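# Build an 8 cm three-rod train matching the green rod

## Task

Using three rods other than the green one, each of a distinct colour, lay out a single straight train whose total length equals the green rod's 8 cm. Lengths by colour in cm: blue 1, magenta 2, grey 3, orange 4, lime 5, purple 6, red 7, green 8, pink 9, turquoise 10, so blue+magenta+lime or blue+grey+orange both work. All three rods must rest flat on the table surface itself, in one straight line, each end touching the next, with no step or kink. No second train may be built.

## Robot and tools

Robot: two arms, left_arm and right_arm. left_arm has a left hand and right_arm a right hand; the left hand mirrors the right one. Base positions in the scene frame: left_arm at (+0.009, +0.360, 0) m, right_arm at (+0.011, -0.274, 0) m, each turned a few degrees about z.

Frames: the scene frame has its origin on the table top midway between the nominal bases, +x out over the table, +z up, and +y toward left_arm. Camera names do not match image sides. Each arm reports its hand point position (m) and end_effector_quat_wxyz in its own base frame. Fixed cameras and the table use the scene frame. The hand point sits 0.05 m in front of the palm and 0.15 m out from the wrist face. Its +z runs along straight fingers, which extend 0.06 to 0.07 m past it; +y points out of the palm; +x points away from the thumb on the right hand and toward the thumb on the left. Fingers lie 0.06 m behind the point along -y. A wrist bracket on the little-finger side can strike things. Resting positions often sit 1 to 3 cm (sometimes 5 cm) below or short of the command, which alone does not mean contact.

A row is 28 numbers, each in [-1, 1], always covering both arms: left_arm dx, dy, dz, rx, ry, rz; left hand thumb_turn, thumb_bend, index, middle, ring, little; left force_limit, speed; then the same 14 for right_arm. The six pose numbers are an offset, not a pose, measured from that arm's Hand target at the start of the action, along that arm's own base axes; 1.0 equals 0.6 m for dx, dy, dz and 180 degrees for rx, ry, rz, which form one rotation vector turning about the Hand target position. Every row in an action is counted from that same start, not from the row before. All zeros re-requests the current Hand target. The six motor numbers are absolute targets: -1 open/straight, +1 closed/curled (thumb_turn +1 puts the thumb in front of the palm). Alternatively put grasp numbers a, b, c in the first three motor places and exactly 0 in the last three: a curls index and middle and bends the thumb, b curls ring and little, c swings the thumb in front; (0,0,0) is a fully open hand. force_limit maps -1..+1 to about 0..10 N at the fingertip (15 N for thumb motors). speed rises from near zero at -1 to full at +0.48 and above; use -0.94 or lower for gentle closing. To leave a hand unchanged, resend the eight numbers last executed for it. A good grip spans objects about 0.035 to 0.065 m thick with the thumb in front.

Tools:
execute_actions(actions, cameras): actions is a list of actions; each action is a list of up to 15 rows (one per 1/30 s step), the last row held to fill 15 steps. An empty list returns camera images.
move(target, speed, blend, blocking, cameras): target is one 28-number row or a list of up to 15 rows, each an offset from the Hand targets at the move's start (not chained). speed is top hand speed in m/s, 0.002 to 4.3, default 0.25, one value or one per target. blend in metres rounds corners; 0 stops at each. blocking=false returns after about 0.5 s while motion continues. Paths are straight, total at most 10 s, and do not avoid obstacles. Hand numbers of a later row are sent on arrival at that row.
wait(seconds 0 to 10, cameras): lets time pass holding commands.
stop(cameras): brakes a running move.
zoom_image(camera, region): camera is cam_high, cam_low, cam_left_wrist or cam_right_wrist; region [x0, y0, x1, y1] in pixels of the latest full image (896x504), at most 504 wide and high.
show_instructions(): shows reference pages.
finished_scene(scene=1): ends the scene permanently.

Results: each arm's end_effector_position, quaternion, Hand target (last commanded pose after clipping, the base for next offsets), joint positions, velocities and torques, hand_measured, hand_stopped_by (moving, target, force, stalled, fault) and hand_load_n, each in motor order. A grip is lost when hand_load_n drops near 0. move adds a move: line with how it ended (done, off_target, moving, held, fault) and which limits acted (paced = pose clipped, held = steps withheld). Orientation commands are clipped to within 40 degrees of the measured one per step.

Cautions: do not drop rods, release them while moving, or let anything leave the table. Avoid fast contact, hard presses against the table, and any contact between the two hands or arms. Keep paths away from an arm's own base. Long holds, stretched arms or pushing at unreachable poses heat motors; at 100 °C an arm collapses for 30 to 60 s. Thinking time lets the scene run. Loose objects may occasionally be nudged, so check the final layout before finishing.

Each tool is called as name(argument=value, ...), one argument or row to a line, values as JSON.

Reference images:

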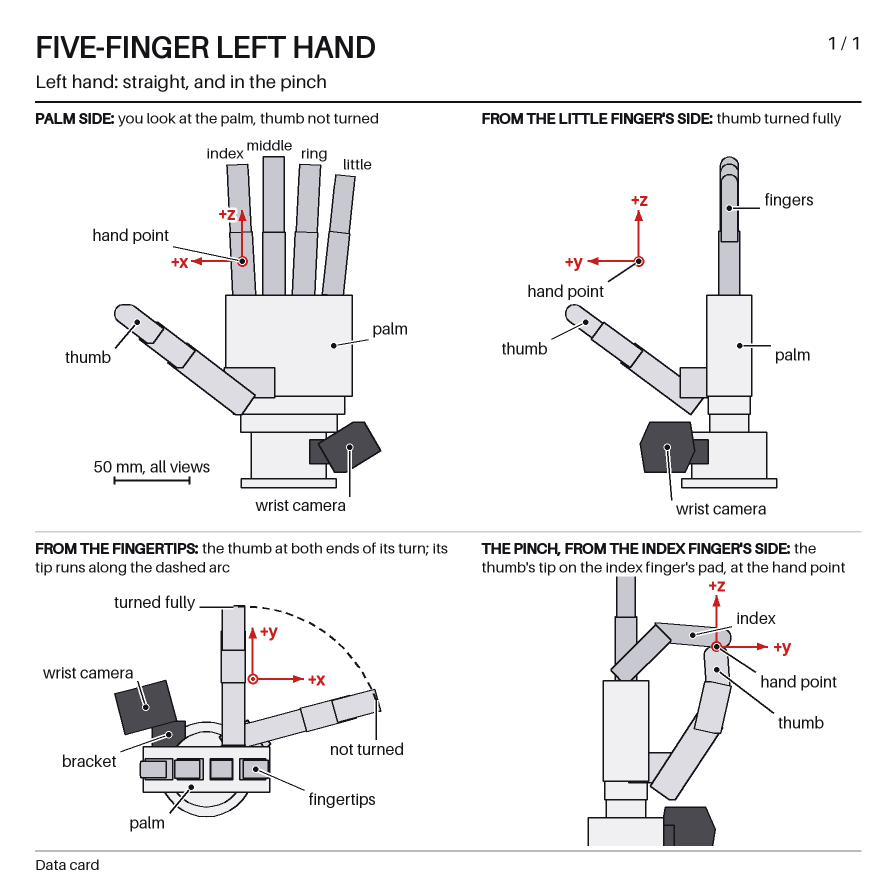

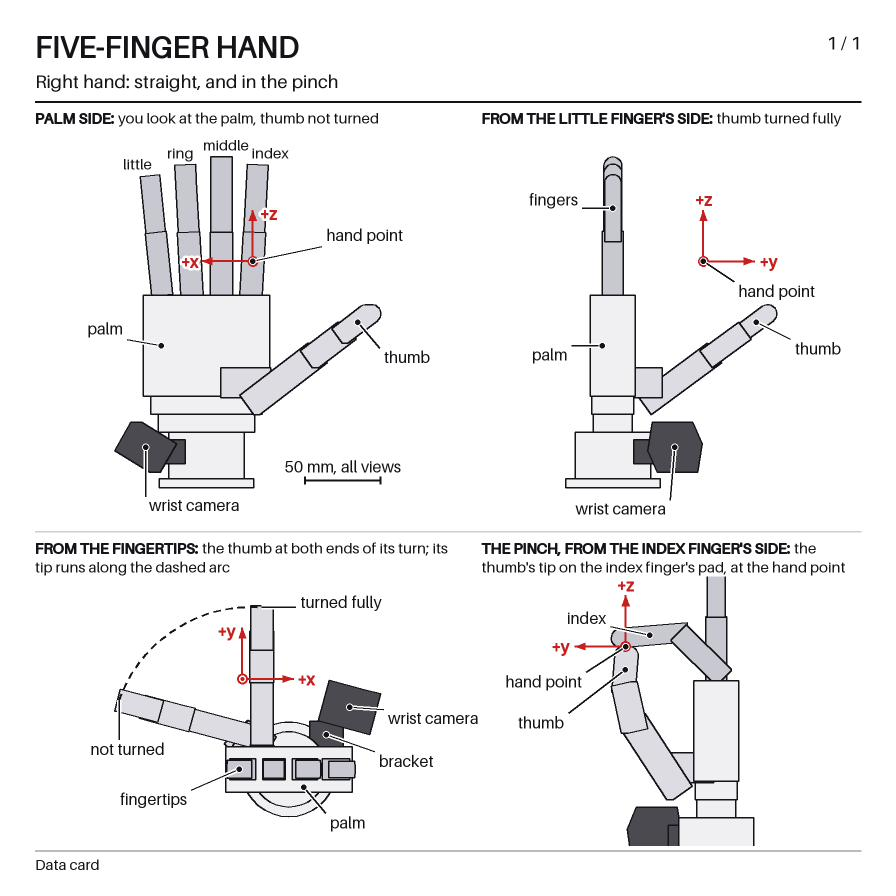

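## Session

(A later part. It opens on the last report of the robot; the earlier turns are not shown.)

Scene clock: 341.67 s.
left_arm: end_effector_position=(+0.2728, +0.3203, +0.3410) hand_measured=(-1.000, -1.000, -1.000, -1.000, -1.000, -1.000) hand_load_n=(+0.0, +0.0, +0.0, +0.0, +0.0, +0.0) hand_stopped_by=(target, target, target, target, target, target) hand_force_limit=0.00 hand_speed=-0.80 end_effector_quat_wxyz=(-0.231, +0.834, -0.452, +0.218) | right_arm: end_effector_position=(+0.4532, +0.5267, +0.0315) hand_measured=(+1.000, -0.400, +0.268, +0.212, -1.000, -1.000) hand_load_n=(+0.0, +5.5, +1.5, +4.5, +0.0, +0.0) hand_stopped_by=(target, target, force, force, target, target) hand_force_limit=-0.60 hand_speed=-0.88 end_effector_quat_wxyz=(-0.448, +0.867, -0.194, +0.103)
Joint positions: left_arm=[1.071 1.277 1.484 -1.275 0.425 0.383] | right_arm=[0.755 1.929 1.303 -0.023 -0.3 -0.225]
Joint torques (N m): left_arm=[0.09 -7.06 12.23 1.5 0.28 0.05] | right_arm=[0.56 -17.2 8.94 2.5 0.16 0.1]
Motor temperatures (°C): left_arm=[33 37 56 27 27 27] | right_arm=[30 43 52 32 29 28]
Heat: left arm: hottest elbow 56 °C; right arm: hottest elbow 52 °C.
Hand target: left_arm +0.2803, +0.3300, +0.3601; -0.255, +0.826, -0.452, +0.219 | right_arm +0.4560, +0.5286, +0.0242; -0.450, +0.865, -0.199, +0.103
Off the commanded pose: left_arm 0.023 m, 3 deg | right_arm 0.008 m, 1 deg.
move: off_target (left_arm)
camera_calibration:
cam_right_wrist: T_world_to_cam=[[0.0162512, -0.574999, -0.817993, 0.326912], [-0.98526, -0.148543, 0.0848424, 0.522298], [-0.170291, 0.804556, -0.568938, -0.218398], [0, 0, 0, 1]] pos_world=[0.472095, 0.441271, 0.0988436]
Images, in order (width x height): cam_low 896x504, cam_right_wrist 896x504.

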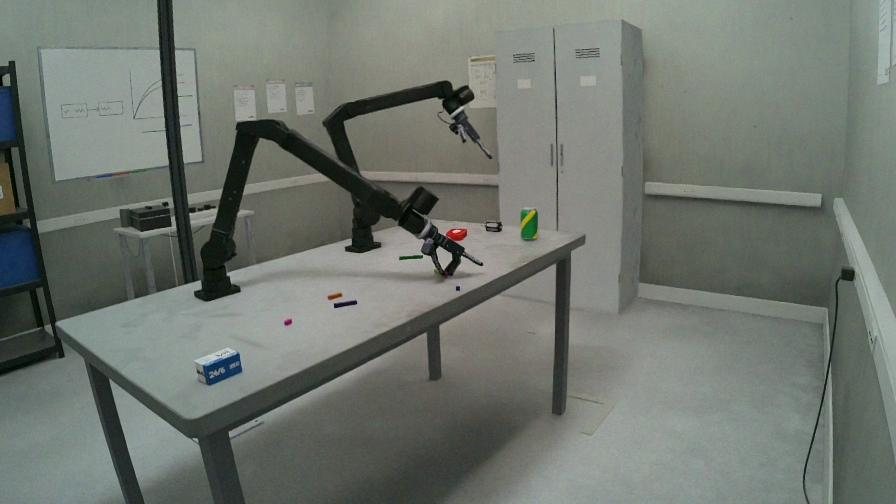

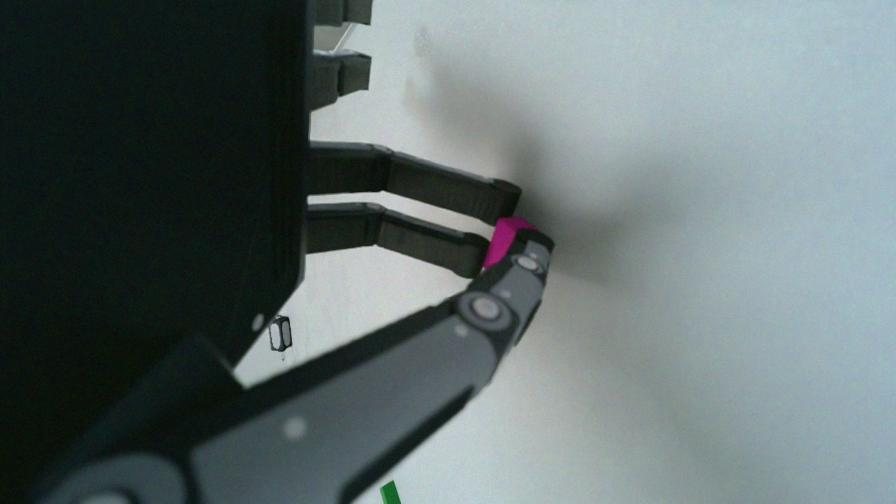

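move(
  target=[0,0,0,0,0,0, 0, 0, 0, 0, 0, 0, 0, -0.8, -0.004, -0.006, -0.016, 0, 0, 0, 1, -0.4, 0.45, 0.43, -1, -1, -0.6, -0.88],
  speed=0.05,
  cameras=["cam_right_wrist", "cam_low"],
)

zoom_image(
  camera="cam_low",
  region=[390, 220, 490, 310],
)

Scene clock: 347.53 s.
left_arm: end_effector_position=(+0.2728, +0.3203, +0.3410) hand_measured=(-1.000, -1.000, -1.000, -1.000, -1.000, -1.000) hand_load_n=(+0.0, +0.0, +0.0, +0.0, +0.0, +0.0) hand_stopped_by=(target, target, target, target, target, target) hand_force_limit=0.00 hand_speed=-0.80 end_effector_quat_wxyz=(-0.231, +0.834, -0.452, +0.218) | right_arm: end_effector_position=(+0.4523, +0.5259, +0.0278) hand_measured=(+1.000, -0.400, +0.268, +0.212, -1.000, -1.000) hand_load_n=(+0.0, +4.5, +1.5, +5.0, +0.0, +0.0) hand_stopped_by=(target, target, force, force, target, target) hand_force_limit=-0.60 hand_speed=-0.88 end_effector_quat_wxyz=(-0.453, +0.864, -0.193, +0.105)
Joint positions: left_arm=[1.071 1.277 1.484 -1.275 0.425 0.383] | right_arm=[0.755 1.93 1.286 0.007 -0.3 -0.224]
Joint torques (N m): left_arm=[0.03 -6.89 12.19 1.43 0.3 0.05] | right_arm=[0.38 -16.97 8.49 2.41 0.11 0.07]
Motor temperatures (°C): left_arm=[33 37 56 27 27 27] | right_arm=[30 43 51 32 29 28]
Heat: left arm: hottest elbow 56 °C; right arm: hottest elbow 51 °C.
Hand target: left_arm +0.2803, +0.3300, +0.3601; -0.255, +0.826, -0.452, +0.219 | right_arm +0.4536, +0.5250, +0.0145; -0.450, +0.865, -0.199, +0.103
Off the commanded pose: left_arm 0.023 m, 3 deg | right_arm 0.013 m, 1 deg.
move: off_target (left_arm, right_arm)
camera_calibration:
cam_right_wrist: T_world_to_cam=[[0.0218818, -0.567892, -0.822812, 0.317252], [-0.986002, -0.148329, 0.076153, 0.521975], [-0.165294, 0.809628, -0.563188, -0.225158], [0, 0, 0, 1]] pos_world=[0.470509, 0.439883, 0.0944824]
Images, in order (width x height): cam_low 896x504, cam_right_wrist 896x504.

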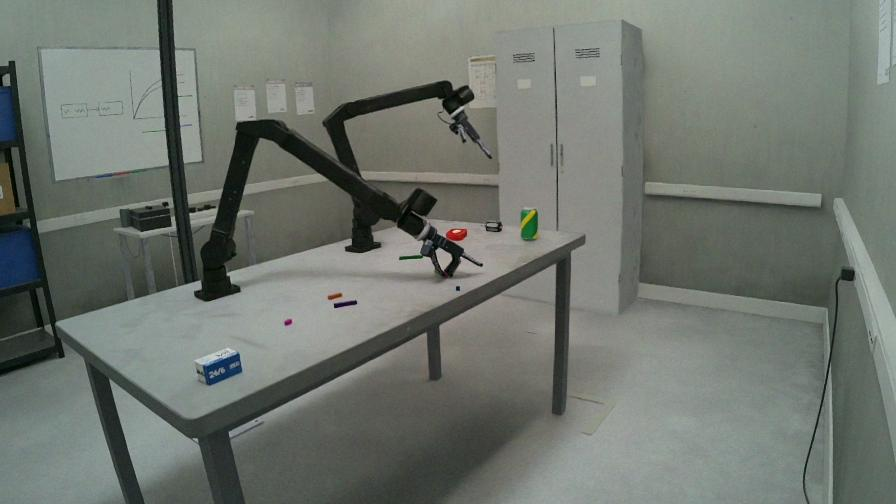

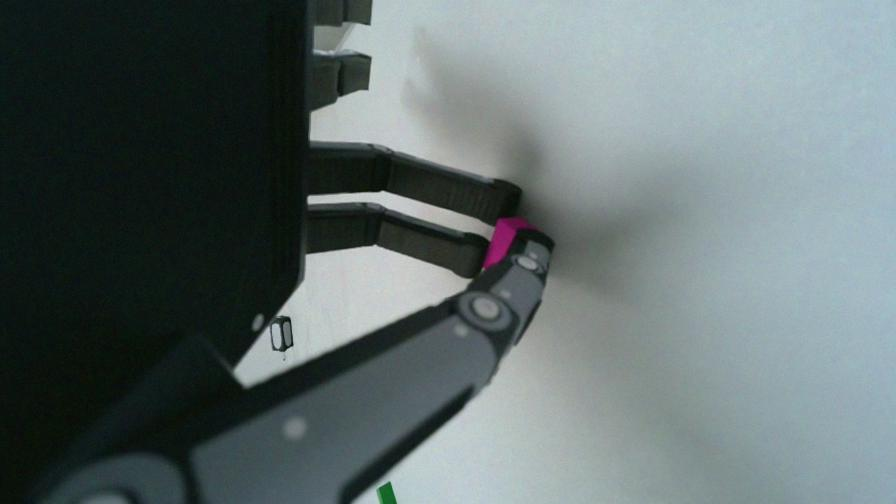

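Scaled by 5.040 from the camera's 896x504 image, which has a finer 1280x720 frame.

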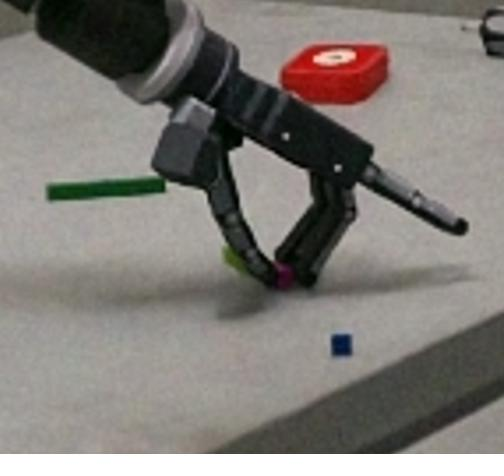

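move(
  target=[0,0,0,0,0,0, 0, 0, 0, 0, 0, 0, 0, -0.8, -0.003, -0.005, -0.015, 0, 0, 0, 1, -0.4, 0.45, 0.43, -1, -1, -0.6, -0.88],
  speed=0.05,
  cameras=["cam_low"],
)

zoom_image(
  camera="cam_low",
  region=[390, 220, 490, 310],
)

Scene clock: 352.40 s.
left_arm: end_effector_position=(+0.2728, +0.3203, +0.3410) hand_measured=(-1.000, -1.000, -1.000, -1.000, -1.000, -1.000) hand_load_n=(+0.0, +0.0, +0.0, +0.0, +0.0, +0.0) hand_stopped_by=(target, target, target, target, target, target) hand_force_limit=0.00 hand_speed=-0.80 end_effector_quat_wxyz=(-0.231, +0.834, -0.452, +0.218) | right_arm: end_effector_position=(+0.4525, +0.5264, +0.0269) hand_measured=(+1.000, -0.400, +0.268, +0.212, -1.000, -1.000) hand_load_n=(-0.5, +4.0, +0.5, +5.0, +0.0, +0.0) hand_stopped_by=(target, target, force, force, target, target) hand_force_limit=-0.60 hand_speed=-0.88 end_effector_quat_wxyz=(-0.459, +0.861, -0.192, +0.109)
Joint positions: left_arm=[1.071 1.277 1.484 -1.275 0.425 0.383] | right_arm=[0.755 1.93 1.274 0.036 -0.3 -0.221]
Joint torques (N m): left_arm=[0.21 -6.59 12.14 1.44 0.28 0.05] | right_arm=[0.26 -16.26 7.94 2.24 0.07 0.03]
Motor temperatures (°C): left_arm=[33 37 57 27 27 27] | right_arm=[30 43 51 32 29 28]
Heat: left arm: hottest elbow 57 °C; right arm: hottest elbow 51 °C.
Hand target: left_arm +0.2803, +0.3300, +0.3601; -0.255, +0.826, -0.452, +0.219 | right_arm +0.4517, +0.5220, +0.0055; -0.450, +0.865, -0.199, +0.103
Off the commanded pose: left_arm 0.023 m, 3 deg | right_arm 0.022 m, 2 deg.
move: off_target (left_arm, right_arm)
Images, in order (width x height): cam_low 896x504.

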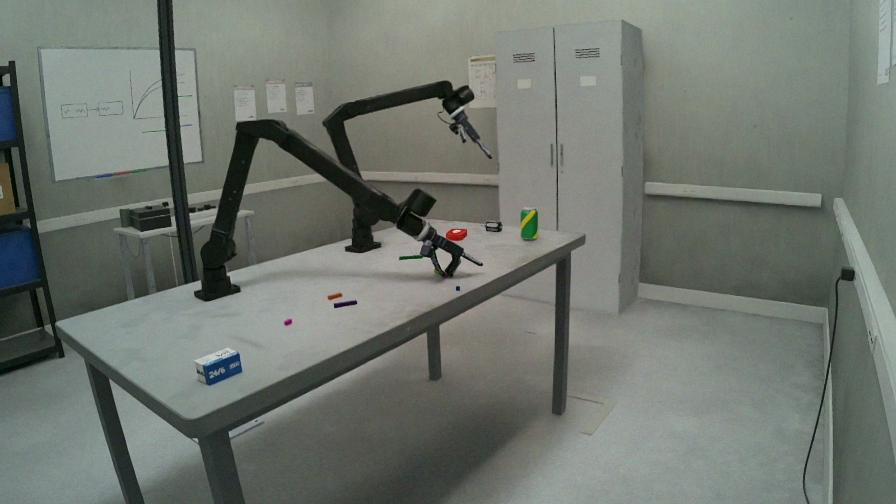

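Scaled by 5.040 from the camera's 896x504 image, which has a finer 1280x720 frame.

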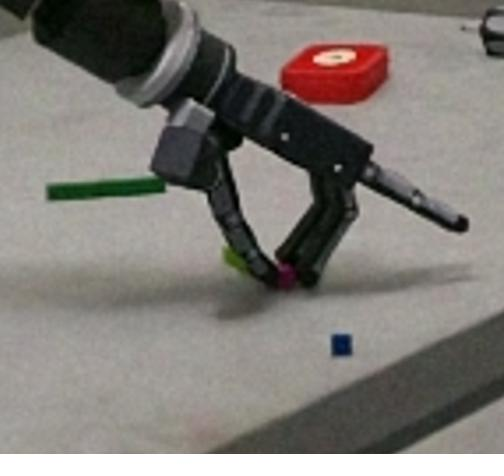

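move(
  target=[0,0,0,0,0,0, 0, 0, 0, 0, 0, 0, 0, -0.8, 0, 0, 0.005, 0, 0, 0, 1, -0.5, 0.13, 0.08, -1, -1, -0.6, -0.8],
  speed=0.05,
  cameras=["cam_right_wrist", "cam_low"],
)

zoom_image(
  camera="cam_low",
  region=[390, 220, 490, 310],
)

zoom_image(
  camera="cam_right_wrist",
  region=[440, 180, 600, 360],
)

Scene clock: 357.50 s.
left_arm: end_effector_position=(+0.2728, +0.3203, +0.3410) hand_measured=(-1.000, -1.000, -1.000, -1.000, -1.000, -1.000) hand_load_n=(+0.0, +0.0, +0.0, +0.0, +0.0, +0.0) hand_stopped_by=(target, target, target, target, target, target) hand_force_limit=0.00 hand_speed=-0.80 end_effector_quat_wxyz=(-0.231, +0.834, -0.452, +0.218) | right_arm: end_effector_position=(+0.4522, +0.5266, +0.0277) hand_measured=(+1.000, -0.500, +0.130, +0.082, -1.000, -1.000) hand_load_n=(+0.0, +0.0, +0.0, -5.5, +0.0, +0.0) hand_stopped_by=(target, target, target, target, target, target) hand_force_limit=-0.60 hand_speed=-0.80 end_effector_quat_wxyz=(-0.460, +0.860, -0.192, +0.108)
Joint positions: left_arm=[1.071 1.277 1.484 -1.275 0.425 0.383] | right_arm=[0.755 1.928 1.273 0.037 -0.301 -0.22]
Joint torques (N m): left_arm=[0.38 -6.77 12.23 1.43 0.31 0.05] | right_arm=[0.38 -16.56 8.24 1.94 0.12 0.01]
Motor temperatures (°C): left_arm=[33 37 57 27 27 27] | right_arm=[30 43 51 32 29 28]
Heat: left arm: hottest elbow 57 °C; right arm: hottest elbow 51 °C.
Hand target: left_arm +0.2803, +0.3300, +0.3601; -0.255, +0.826, -0.452, +0.219 | right_arm +0.4517, +0.5220, +0.0085; -0.450, +0.865, -0.199, +0.103
Off the commanded pose: left_arm 0.023 m, 3 deg | right_arm 0.020 m, 2 deg.
move: off_target (left_arm, right_arm)
camera_calibration:
cam_right_wrist: T_world_to_cam=[[0.0295945, -0.555894, -0.830726, 0.307966], [-0.986821, -0.148521, 0.06423, 0.522715], [-0.159085, 0.817877, -0.552964, -0.233128], [0, 0, 0, 1]] pos_world=[0.469625, 0.439501, 0.0933497]
Images, in order (width x height): cam_low 896x504, cam_right_wrist 896x504.

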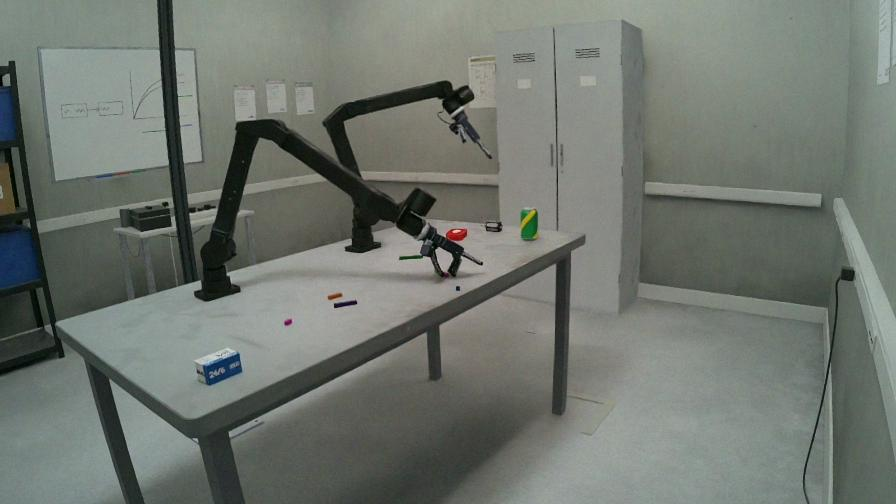

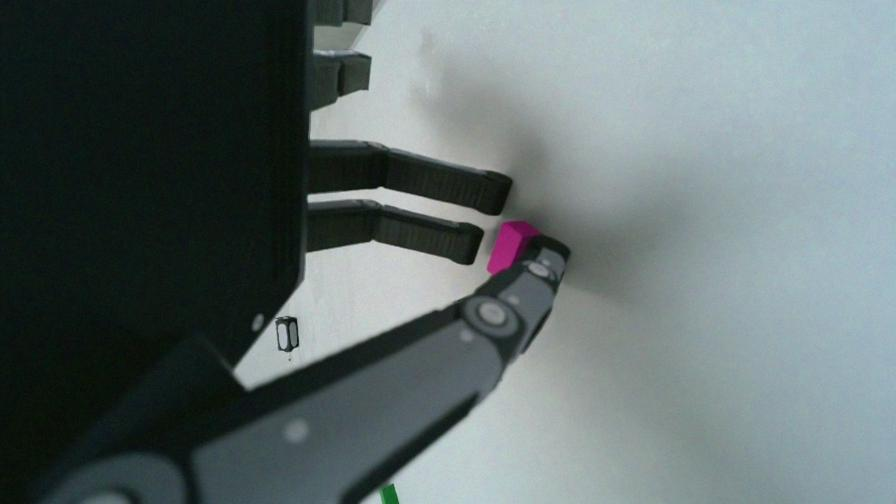

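Scaled by 5.040 from the camera's 896x504 image, which has a finer 1280x720 frame.

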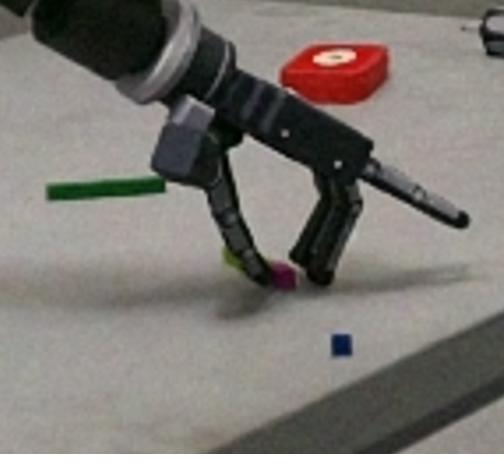

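Scaled by 2.800 from the camera's 896x504 image, which has a finer 1280x720 frame.

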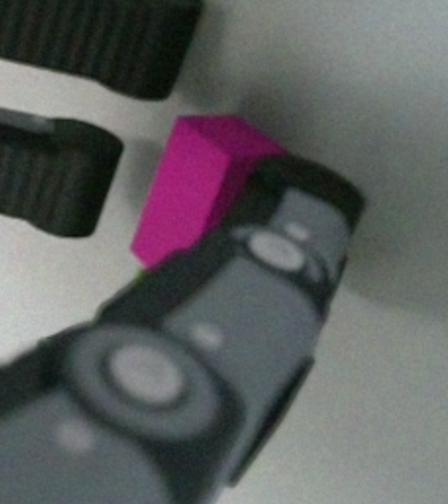

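move(
  target=[0,0,0,0,0,0, 0, 0, 0, 0, 0, 0, 0, -0.8, 0.005, 0.005, 0.15, 0, 0, 0, 1, -0.5, 0.13, 0.08, -1, -1, -0.6, -0.8],
  speed=0.12,
  cameras=["cam_right_wrist", "cam_low"],
)

zoom_image(
  camera="cam_low",
  region=[390, 220, 490, 310],
)

zoom_image(
  camera="cam_right_wrist",
  region=[440, 180, 600, 360],
)

Scene clock: 361.07 s.
left_arm: end_effector_position=(+0.2728, +0.3203, +0.3410) hand_measured=(-1.000, -1.000, -1.000, -1.000, -1.000, -1.000) hand_load_n=(+0.0, +0.0, +0.0, +0.0, +0.0, +0.0) hand_stopped_by=(target, target, target, target, target, target) hand_force_limit=0.00 hand_speed=-0.80 end_effector_quat_wxyz=(-0.231, +0.834, -0.452, +0.218) | right_arm: end_effector_position=(+0.4391, +0.5143, +0.0679) hand_measured=(+1.000, -0.500, +0.130, +0.080, -1.000, -1.000) hand_load_n=(+0.0, +0.0, +0.0, +0.0, +0.0, +0.0) hand_stopped_by=(target, target, target, target, target, target) hand_force_limit=-0.60 hand_speed=-0.80 end_effector_quat_wxyz=(-0.431, +0.875, -0.202, +0.089)
Joint positions: left_arm=[1.071 1.277 1.484 -1.275 0.425 0.383] | right_arm=[0.755 1.847 1.312 -0.161 -0.301 -0.22]
Joint torques (N m): left_arm=[0.56 -7 12.16 1.52 0.32 0.05] | right_arm=[0.26 -19.49 13.44 1.39 0.11 0.02]
Motor temperatures (°C): left_arm=[33 37 57 27 27 27] | right_arm=[30 43 51 32 29 28]
Heat: left arm: hottest elbow 57 °C; right arm: hottest elbow 51 °C.
Hand target: left_arm +0.2803, +0.3300, +0.3601; -0.255, +0.826, -0.452, +0.219 | right_arm +0.4548, +0.5250, +0.0987; -0.450, +0.865, -0.199, +0.103
Off the commanded pose: left_arm 0.023 m, 3 deg | right_arm 0.036 m, 3 deg.
move: off_target (left_arm, right_arm)
camera_calibration:
cam_right_wrist: T_world_to_cam=[[-0.0166888, -0.599382, -0.800289, 0.375654], [-0.98138, -0.14336, 0.127835, 0.496115], [-0.191351, 0.787521, -0.585829, -0.170853], [0, 0, 0, 1]] pos_world=[0.460454, 0.430833, 0.13712]
Images, in order (width x height): cam_low 896x504, cam_right_wrist 896x504.

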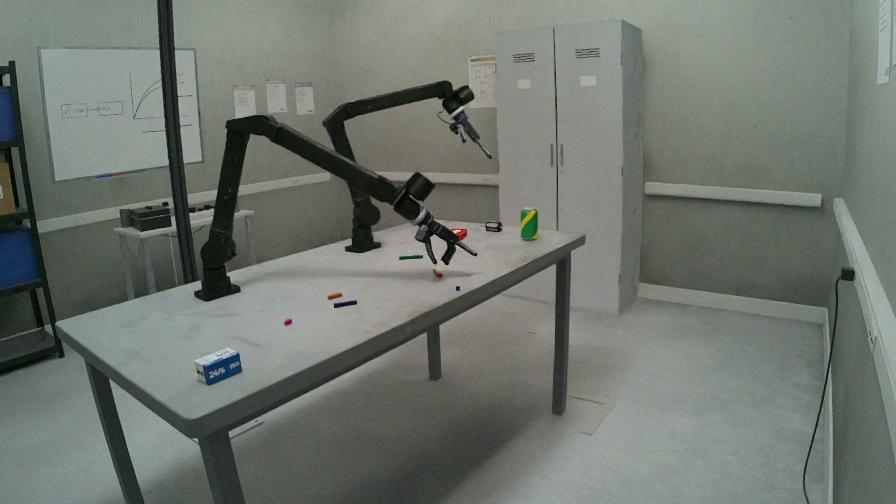

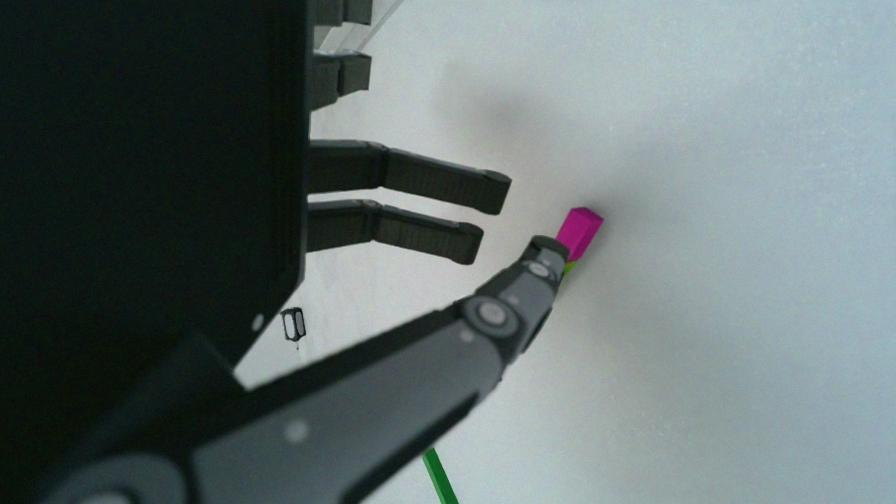

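Scaled by 5.040 from the camera's 896x504 image, which has a finer 1280x720 frame.

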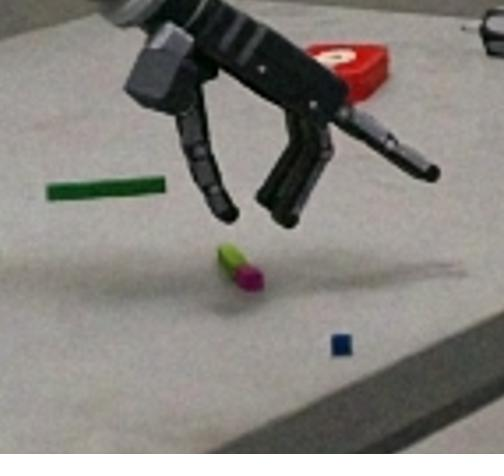

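Scaled by 2.800 from the camera's 896x504 image, which has a finer 1280x720 frame.

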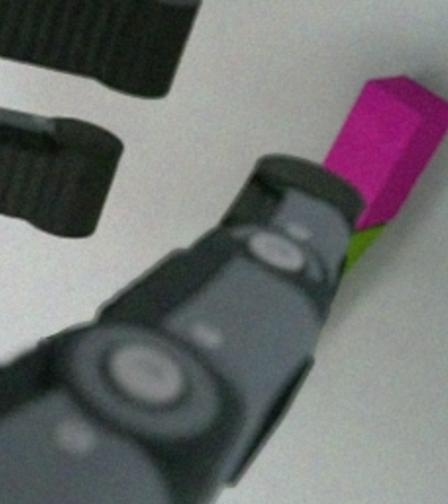

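move(
  target=[0,0,0,0,0,0, 0, 0, 0, 0, 0, 0, 0, -0.8, 0.1537, -0.16, -0.028, 0, 0, 0.1667, 1, -0.4, -0.6, 0.05, -1, -1, -0.6, -0.5],
  speed=0.15,
  cameras=["cam_right_wrist", "cam_high"],
)

zoom_image(
  camera="cam_high",
  region=[460, 185, 510, 235],
)

zoom_image(
  camera="cam_right_wrist",
  region=[440, 80, 640, 280],
)

Scene clock: 374.77 s.
left_arm: end_effector_position=(+0.2728, +0.3203, +0.3410) hand_measured=(-1.000, -1.000, -1.000, -1.000, -1.000, -1.000) hand_load_n=(+0.0, +0.0, +0.0, +0.0, +0.0, +0.0) hand_stopped_by=(target, target, target, target, target, target) hand_force_limit=0.00 hand_speed=-0.80 end_effector_quat_wxyz=(-0.231, +0.834, -0.452, +0.218) | right_arm: end_effector_position=(+0.5306, +0.4224, +0.0703) hand_measured=(+1.000, -0.400, -0.600, +0.050, -1.000, -1.000) hand_load_n=(+0.0, +0.0, +0.0, +0.0, +0.0, -0.5) hand_stopped_by=(target, target, target, target, target, target) hand_force_limit=-0.60 hand_speed=-0.50 end_effector_quat_wxyz=(-0.454, +0.890, +0.022, -0.030)
Joint positions: left_arm=[1.071 1.277 1.484 -1.275 0.425 0.383] | right_arm=[0.486 2.055 1.688 -0.713 -0.845 -0.91]
Joint torques (N m): left_arm=[0.67 -6.71 12.23 1.37 0.31 0.05] | right_arm=[0.38 -19.9 14.26 0.79 -0.57 -0.11]
Motor temperatures (°C): left_arm=[33 37 57 27 27 27] | right_arm=[30 45 51 32 29 28]
Heat: left arm: hottest elbow 57 °C; right arm: hottest elbow 51 °C.
Hand target: left_arm +0.2803, +0.3300, +0.3601; -0.255, +0.826, -0.452, +0.219 | right_arm +0.5472, +0.4290, +0.0819; -0.461, +0.887, +0.032, -0.017
Off the commanded pose: left_arm 0.023 m, 3 deg | right_arm 0.021 m, 2 deg.
move: off_target (left_arm, right_arm)
camera_calibration:
cam_right_wrist: T_world_to_cam=[[0.264173, -0.505165, -0.821596, 0.136606], [-0.784619, -0.607952, 0.12152, 0.664637], [-0.560879, 0.612538, -0.556967, 0.188404], [0, 0, 0, 1]] pos_world=[0.591071, 0.357671, 0.136403]
Images, in order (width x height): cam_high 896x504, cam_right_wrist 896x504.

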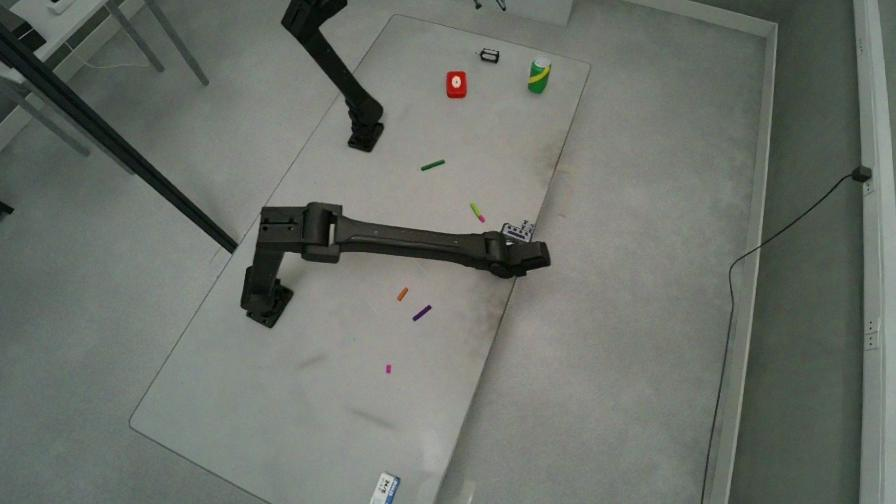

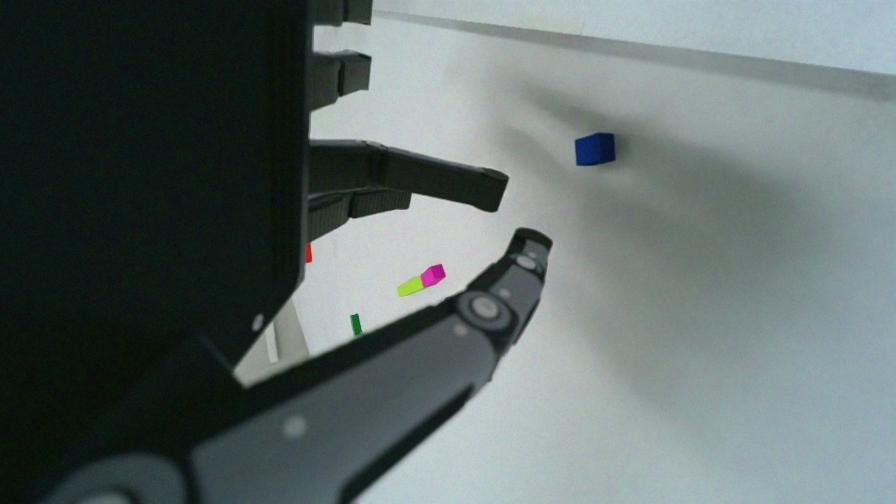

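Scaled by 10.080 from the camera's 896x504 image, which has a finer 1280x720 frame.

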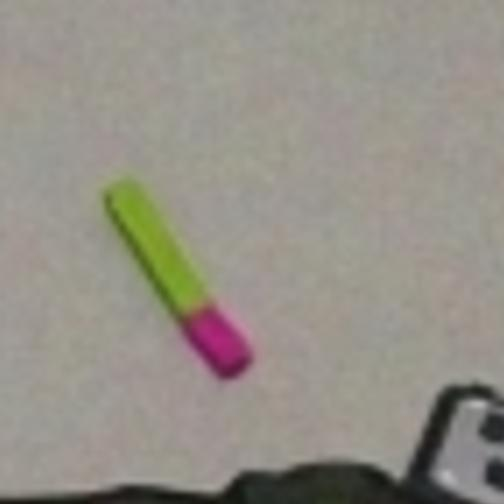

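Scaled by 2.520 from the camera's 896x504 image, which has a finer 1280x720 frame.

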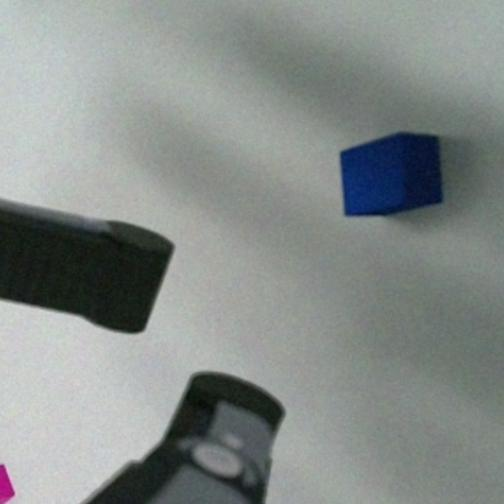

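move(
  target=[0,0,0,0,0,0, 0, 0, 0, 0, 0, 0, 0, -0.8, 0.013, 0.01, -0.005, 0, 0, -0.328, 1, -0.4, -0.6, 0.0, -1, -1, -0.6, -0.5],
  speed=0.2,
  cameras=["cam_right_wrist", "cam_low"],
)

zoom_image(
  camera="cam_right_wrist",
  region=[440, 80, 640, 280],
)

Scene clock: 393.40 s.
left_arm: end_effector_position=(+0.2728, +0.3203, +0.3410) hand_measured=(-1.000, -1.000, -1.000, -1.000, -1.000, -1.000) hand_load_n=(+0.0, -0.5, +0.0, +0.0, +0.0, +0.0) hand_stopped_by=(target, target, target, target, target, target) hand_force_limit=0.00 hand_speed=-0.80 end_effector_quat_wxyz=(-0.231, +0.834, -0.452, +0.218) | right_arm: end_effector_position=(+0.5527, +0.4270, +0.0562) hand_measured=(+1.000, -0.400, -0.600, +0.000, -1.000, -1.000) hand_load_n=(+0.0, +0.0, +0.0, +0.0, +0.0, +0.0) hand_stopped_by=(target, target, target, target, target, target) hand_force_limit=-0.60 hand_speed=-0.50 end_effector_quat_wxyz=(-0.389, +0.798, -0.412, +0.205)
Joint positions: left_arm=[1.071 1.277 1.484 -1.275 0.425 0.383] | right_arm=[0.616 1.873 1.311 -0.098 0.006 -0.003]
Joint torques (N m): left_arm=[0.38 -7 12.1 1.5 0.3 0.06] | right_arm=[1.14 -20.84 9.28 2.5 0.32 0.1]
Motor temperatures (°C): left_arm=[32 37 57 27 27 27] | right_arm=[30 43 53 32 30 28]
Heat: left arm: hottest elbow 57 °C; right arm: hottest elbow 53 °C.
Hand target: left_arm +0.2803, +0.3300, +0.3601; -0.255, +0.826, -0.452, +0.219 | right_arm +0.5549, +0.4348, +0.0788; -0.409, +0.787, -0.409, +0.213
Off the commanded pose: left_arm 0.023 m, 3 deg | right_arm 0.024 m, 3 deg.
move: off_target (left_arm, right_arm)
camera_calibration:
cam_right_wrist: T_world_to_cam=[[-0.297068, -0.530562, -0.793886, 0.440986], [-0.927442, 0.35812, 0.107709, 0.353747], [0.22716, 0.76828, -0.598452, -0.309702], [0, 0, 0, 1]] pos_world=[0.529434, 0.345225, 0.126649]
Images, in order (width x height): cam_low 896x504, cam_right_wrist 896x504.

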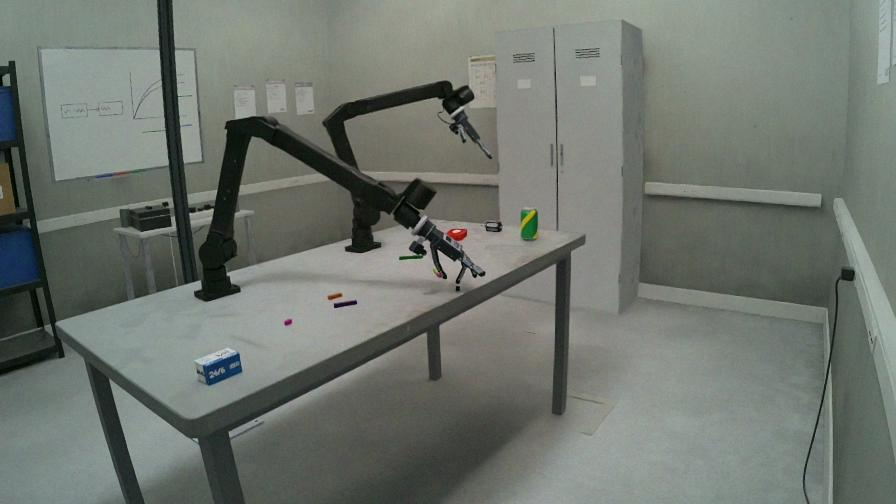

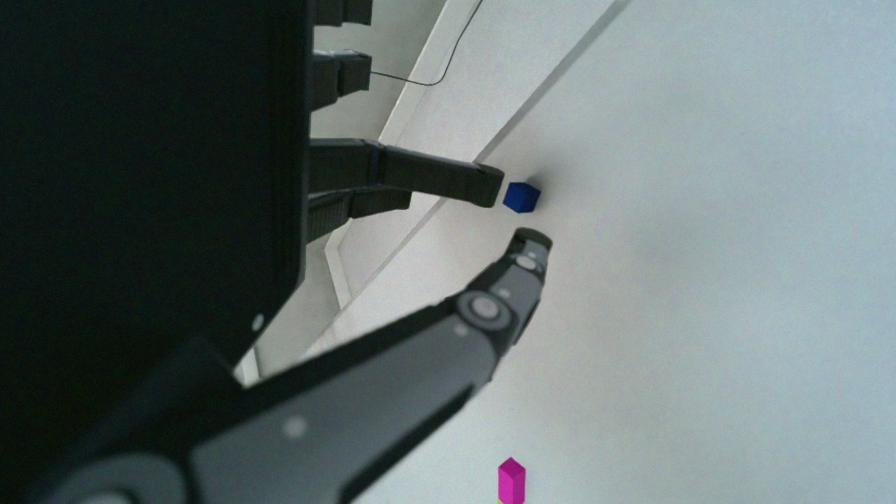

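Scaled by 2.520 from the camera's 896x504 image, which has a finer 1280x720 frame.

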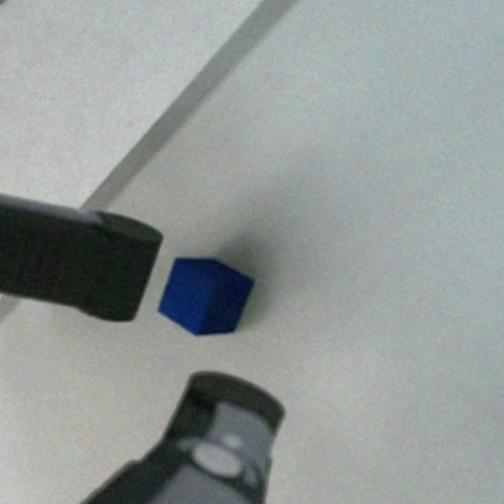

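move(
  target=[0,0,0,0,0,0, 0, 0, 0, 0, 0, 0, 0, -0.8, 0.0385, 0.0237, -0.015, 0, 0, 0.044, 1, -0.4, -0.6, 0.05, -1, -1, -0.6, -0.5],
  speed=0.1,
  cameras=["cam_right_wrist"],
)

zoom_image(
  camera="cam_right_wrist",
  region=[440, 120, 620, 300],
)

Scene clock: 405.37 s.
left_arm: end_effector_position=(+0.2728, +0.3203, +0.3410) hand_measured=(-1.000, -1.000, -1.000, -1.000, -1.000, -1.000) hand_load_n=(+0.0, -0.5, +0.0, +0.0, +0.0, +0.0) hand_stopped_by=(target, target, target, target, target, target) hand_force_limit=0.00 hand_speed=-0.80 end_effector_quat_wxyz=(-0.231, +0.834, -0.452, +0.218) | right_arm: end_effector_position=(+0.5585, +0.4423, +0.0555) hand_measured=(+1.000, -0.400, -0.600, +0.050, -1.000, -1.000) hand_load_n=(+0.0, +0.0, +0.0, +0.0, +0.0, +0.0) hand_stopped_by=(target, target, target, target, target, target) hand_force_limit=-0.60 hand_speed=-0.50 end_effector_quat_wxyz=(-0.412, +0.819, -0.360, +0.174)
Joint positions: left_arm=[1.071 1.277 1.484 -1.275 0.425 0.383] | right_arm=[0.601 1.913 1.362 -0.098 -0.124 -0.08]
Joint torques (N m): left_arm=[0.38 -7 12.19 1.51 0.28 0.05] | right_arm=[0.03 -17.96 14 1.54 -0.05 -0.11]
Motor temperatures (°C): left_arm=[32 37 58 27 27 27] | right_arm=[30 43 52 32 29 28]
Heat: left arm: hottest elbow 58 °C; right arm: hottest elbow 52 °C.
Hand target: left_arm +0.2803, +0.3300, +0.3601; -0.255, +0.826, -0.452, +0.219 | right_arm +0.5779, +0.4491, +0.0697; -0.423, +0.814, -0.354, +0.184
Off the commanded pose: left_arm 0.023 m, 3 deg | right_arm 0.025 m, 2 deg.
move: off_target (left_arm, right_arm)
camera_calibration:
cam_right_wrist: T_world_to_cam=[[-0.223156, -0.546039, -0.807492, 0.416654], [-0.96702, 0.228343, 0.112834, 0.432888], [0.122773, 0.80604, -0.578987, -0.282615], [0, 0, 0, 1]] pos_world=[0.546287, 0.356461, 0.12397]
Images, in order (width x height): cam_right_wrist 896x504.

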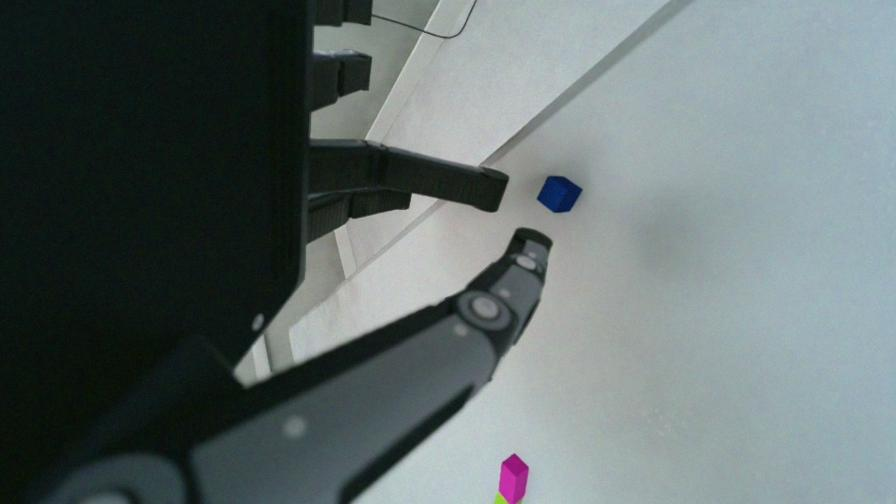

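Scaled by 2.800 from the camera's 896x504 image, which has a finer 1280x720 frame.

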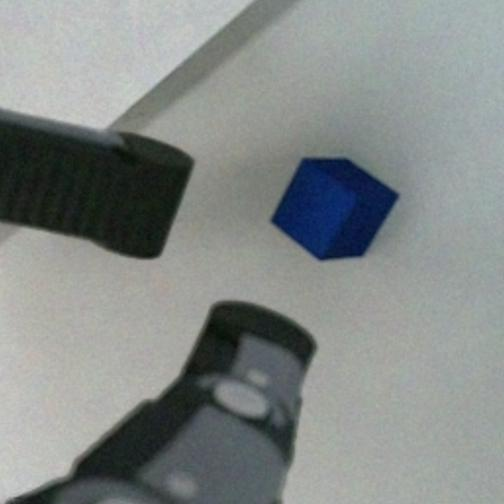

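move(
  target=[0,0,0,0,0,0, 0, 0, 0, 0, 0, 0, 0, -0.8, 0.0143, 0.006, -0.02, 0, 0, 0, 1, -0.4, -0.6, 0.05, -1, -1, -0.6, -0.5],
  speed=0.1,
  cameras=["cam_right_wrist"],
)

zoom_image(
  camera="cam_right_wrist",
  region=[440, 120, 620, 300],
)

Scene clock: 412.63 s.
left_arm: end_effector_position=(+0.2728, +0.3203, +0.3410) hand_measured=(-1.000, -1.000, -1.000, -1.000, -1.000, -1.000) hand_load_n=(+0.0, +0.0, +0.0, +0.0, +0.0, +0.0) hand_stopped_by=(target, target, target, target, target, target) hand_force_limit=0.00 hand_speed=-0.80 end_effector_quat_wxyz=(-0.231, +0.834, -0.452, +0.218) | right_arm: end_effector_position=(+0.5624, +0.4454, +0.0395) hand_measured=(+1.000, -0.400, -0.600, +0.050, -1.000, -1.000) hand_load_n=(+0.0, +0.0, +0.0, +0.0, +0.0, +0.0) hand_stopped_by=(target, target, target, target, target, target) hand_force_limit=-0.60 hand_speed=-0.50 end_effector_quat_wxyz=(-0.406, +0.823, -0.361, +0.170)
Joint positions: left_arm=[1.071 1.277 1.484 -1.275 0.425 0.383] | right_arm=[0.601 1.95 1.382 -0.098 -0.127 -0.082]
Joint torques (N m): left_arm=[0.62 -6.71 12.16 1.54 0.29 0.03] | right_arm=[-0.15 -18.43 13.96 2.04 -0.05 -0.11]
Motor temperatures (°C): left_arm=[32 37 58 27 27 27] | right_arm=[30 44 53 32 29 28]
Heat: left arm: hottest elbow 58 °C; right arm: hottest elbow 53 °C.
Hand target: left_arm +0.2803, +0.3300, +0.3601; -0.255, +0.826, -0.452, +0.219 | right_arm +0.5865, +0.4528, +0.0578; -0.423, +0.814, -0.354, +0.184
Off the commanded pose: left_arm 0.023 m, 3 deg | right_arm 0.031 m, 3 deg.
move: off_target (left_arm, right_arm)
camera_calibration:
cam_right_wrist: T_world_to_cam=[[-0.232337, -0.555081, -0.798689, 0.415095], [-0.966169, 0.226241, 0.123822, 0.437818], [0.111965, 0.800437, -0.588866, -0.285834], [0, 0, 0, 1]] pos_world=[0.551452, 0.360151, 0.109002]
Images, in order (width x height): cam_right_wrist 896x504.

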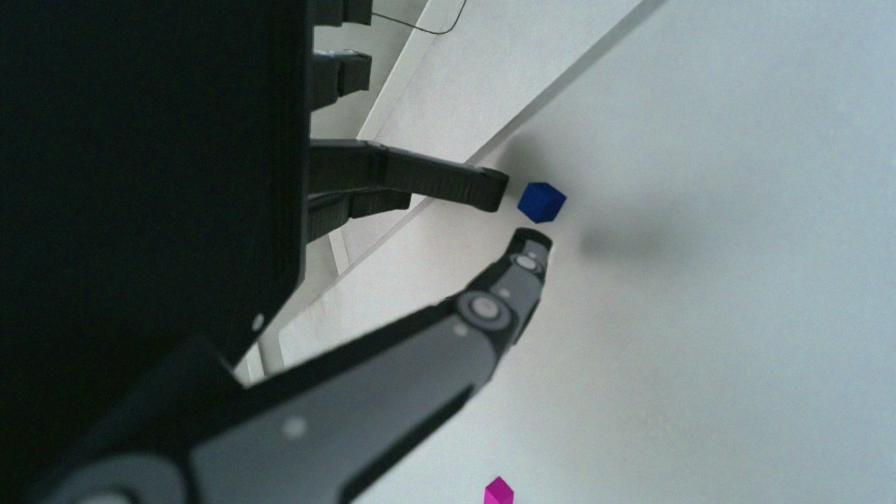

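Scaled by 2.800 from the camera's 896x504 image, which has a finer 1280x720 frame.

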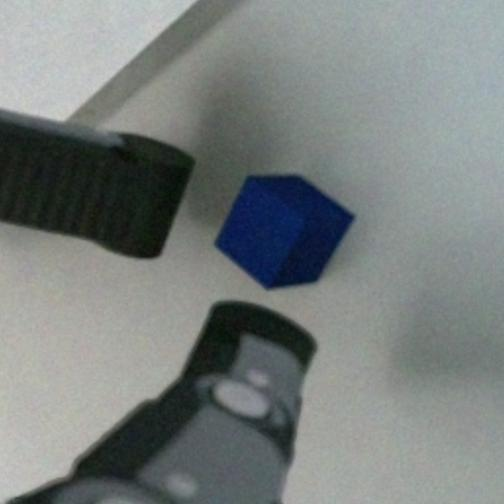

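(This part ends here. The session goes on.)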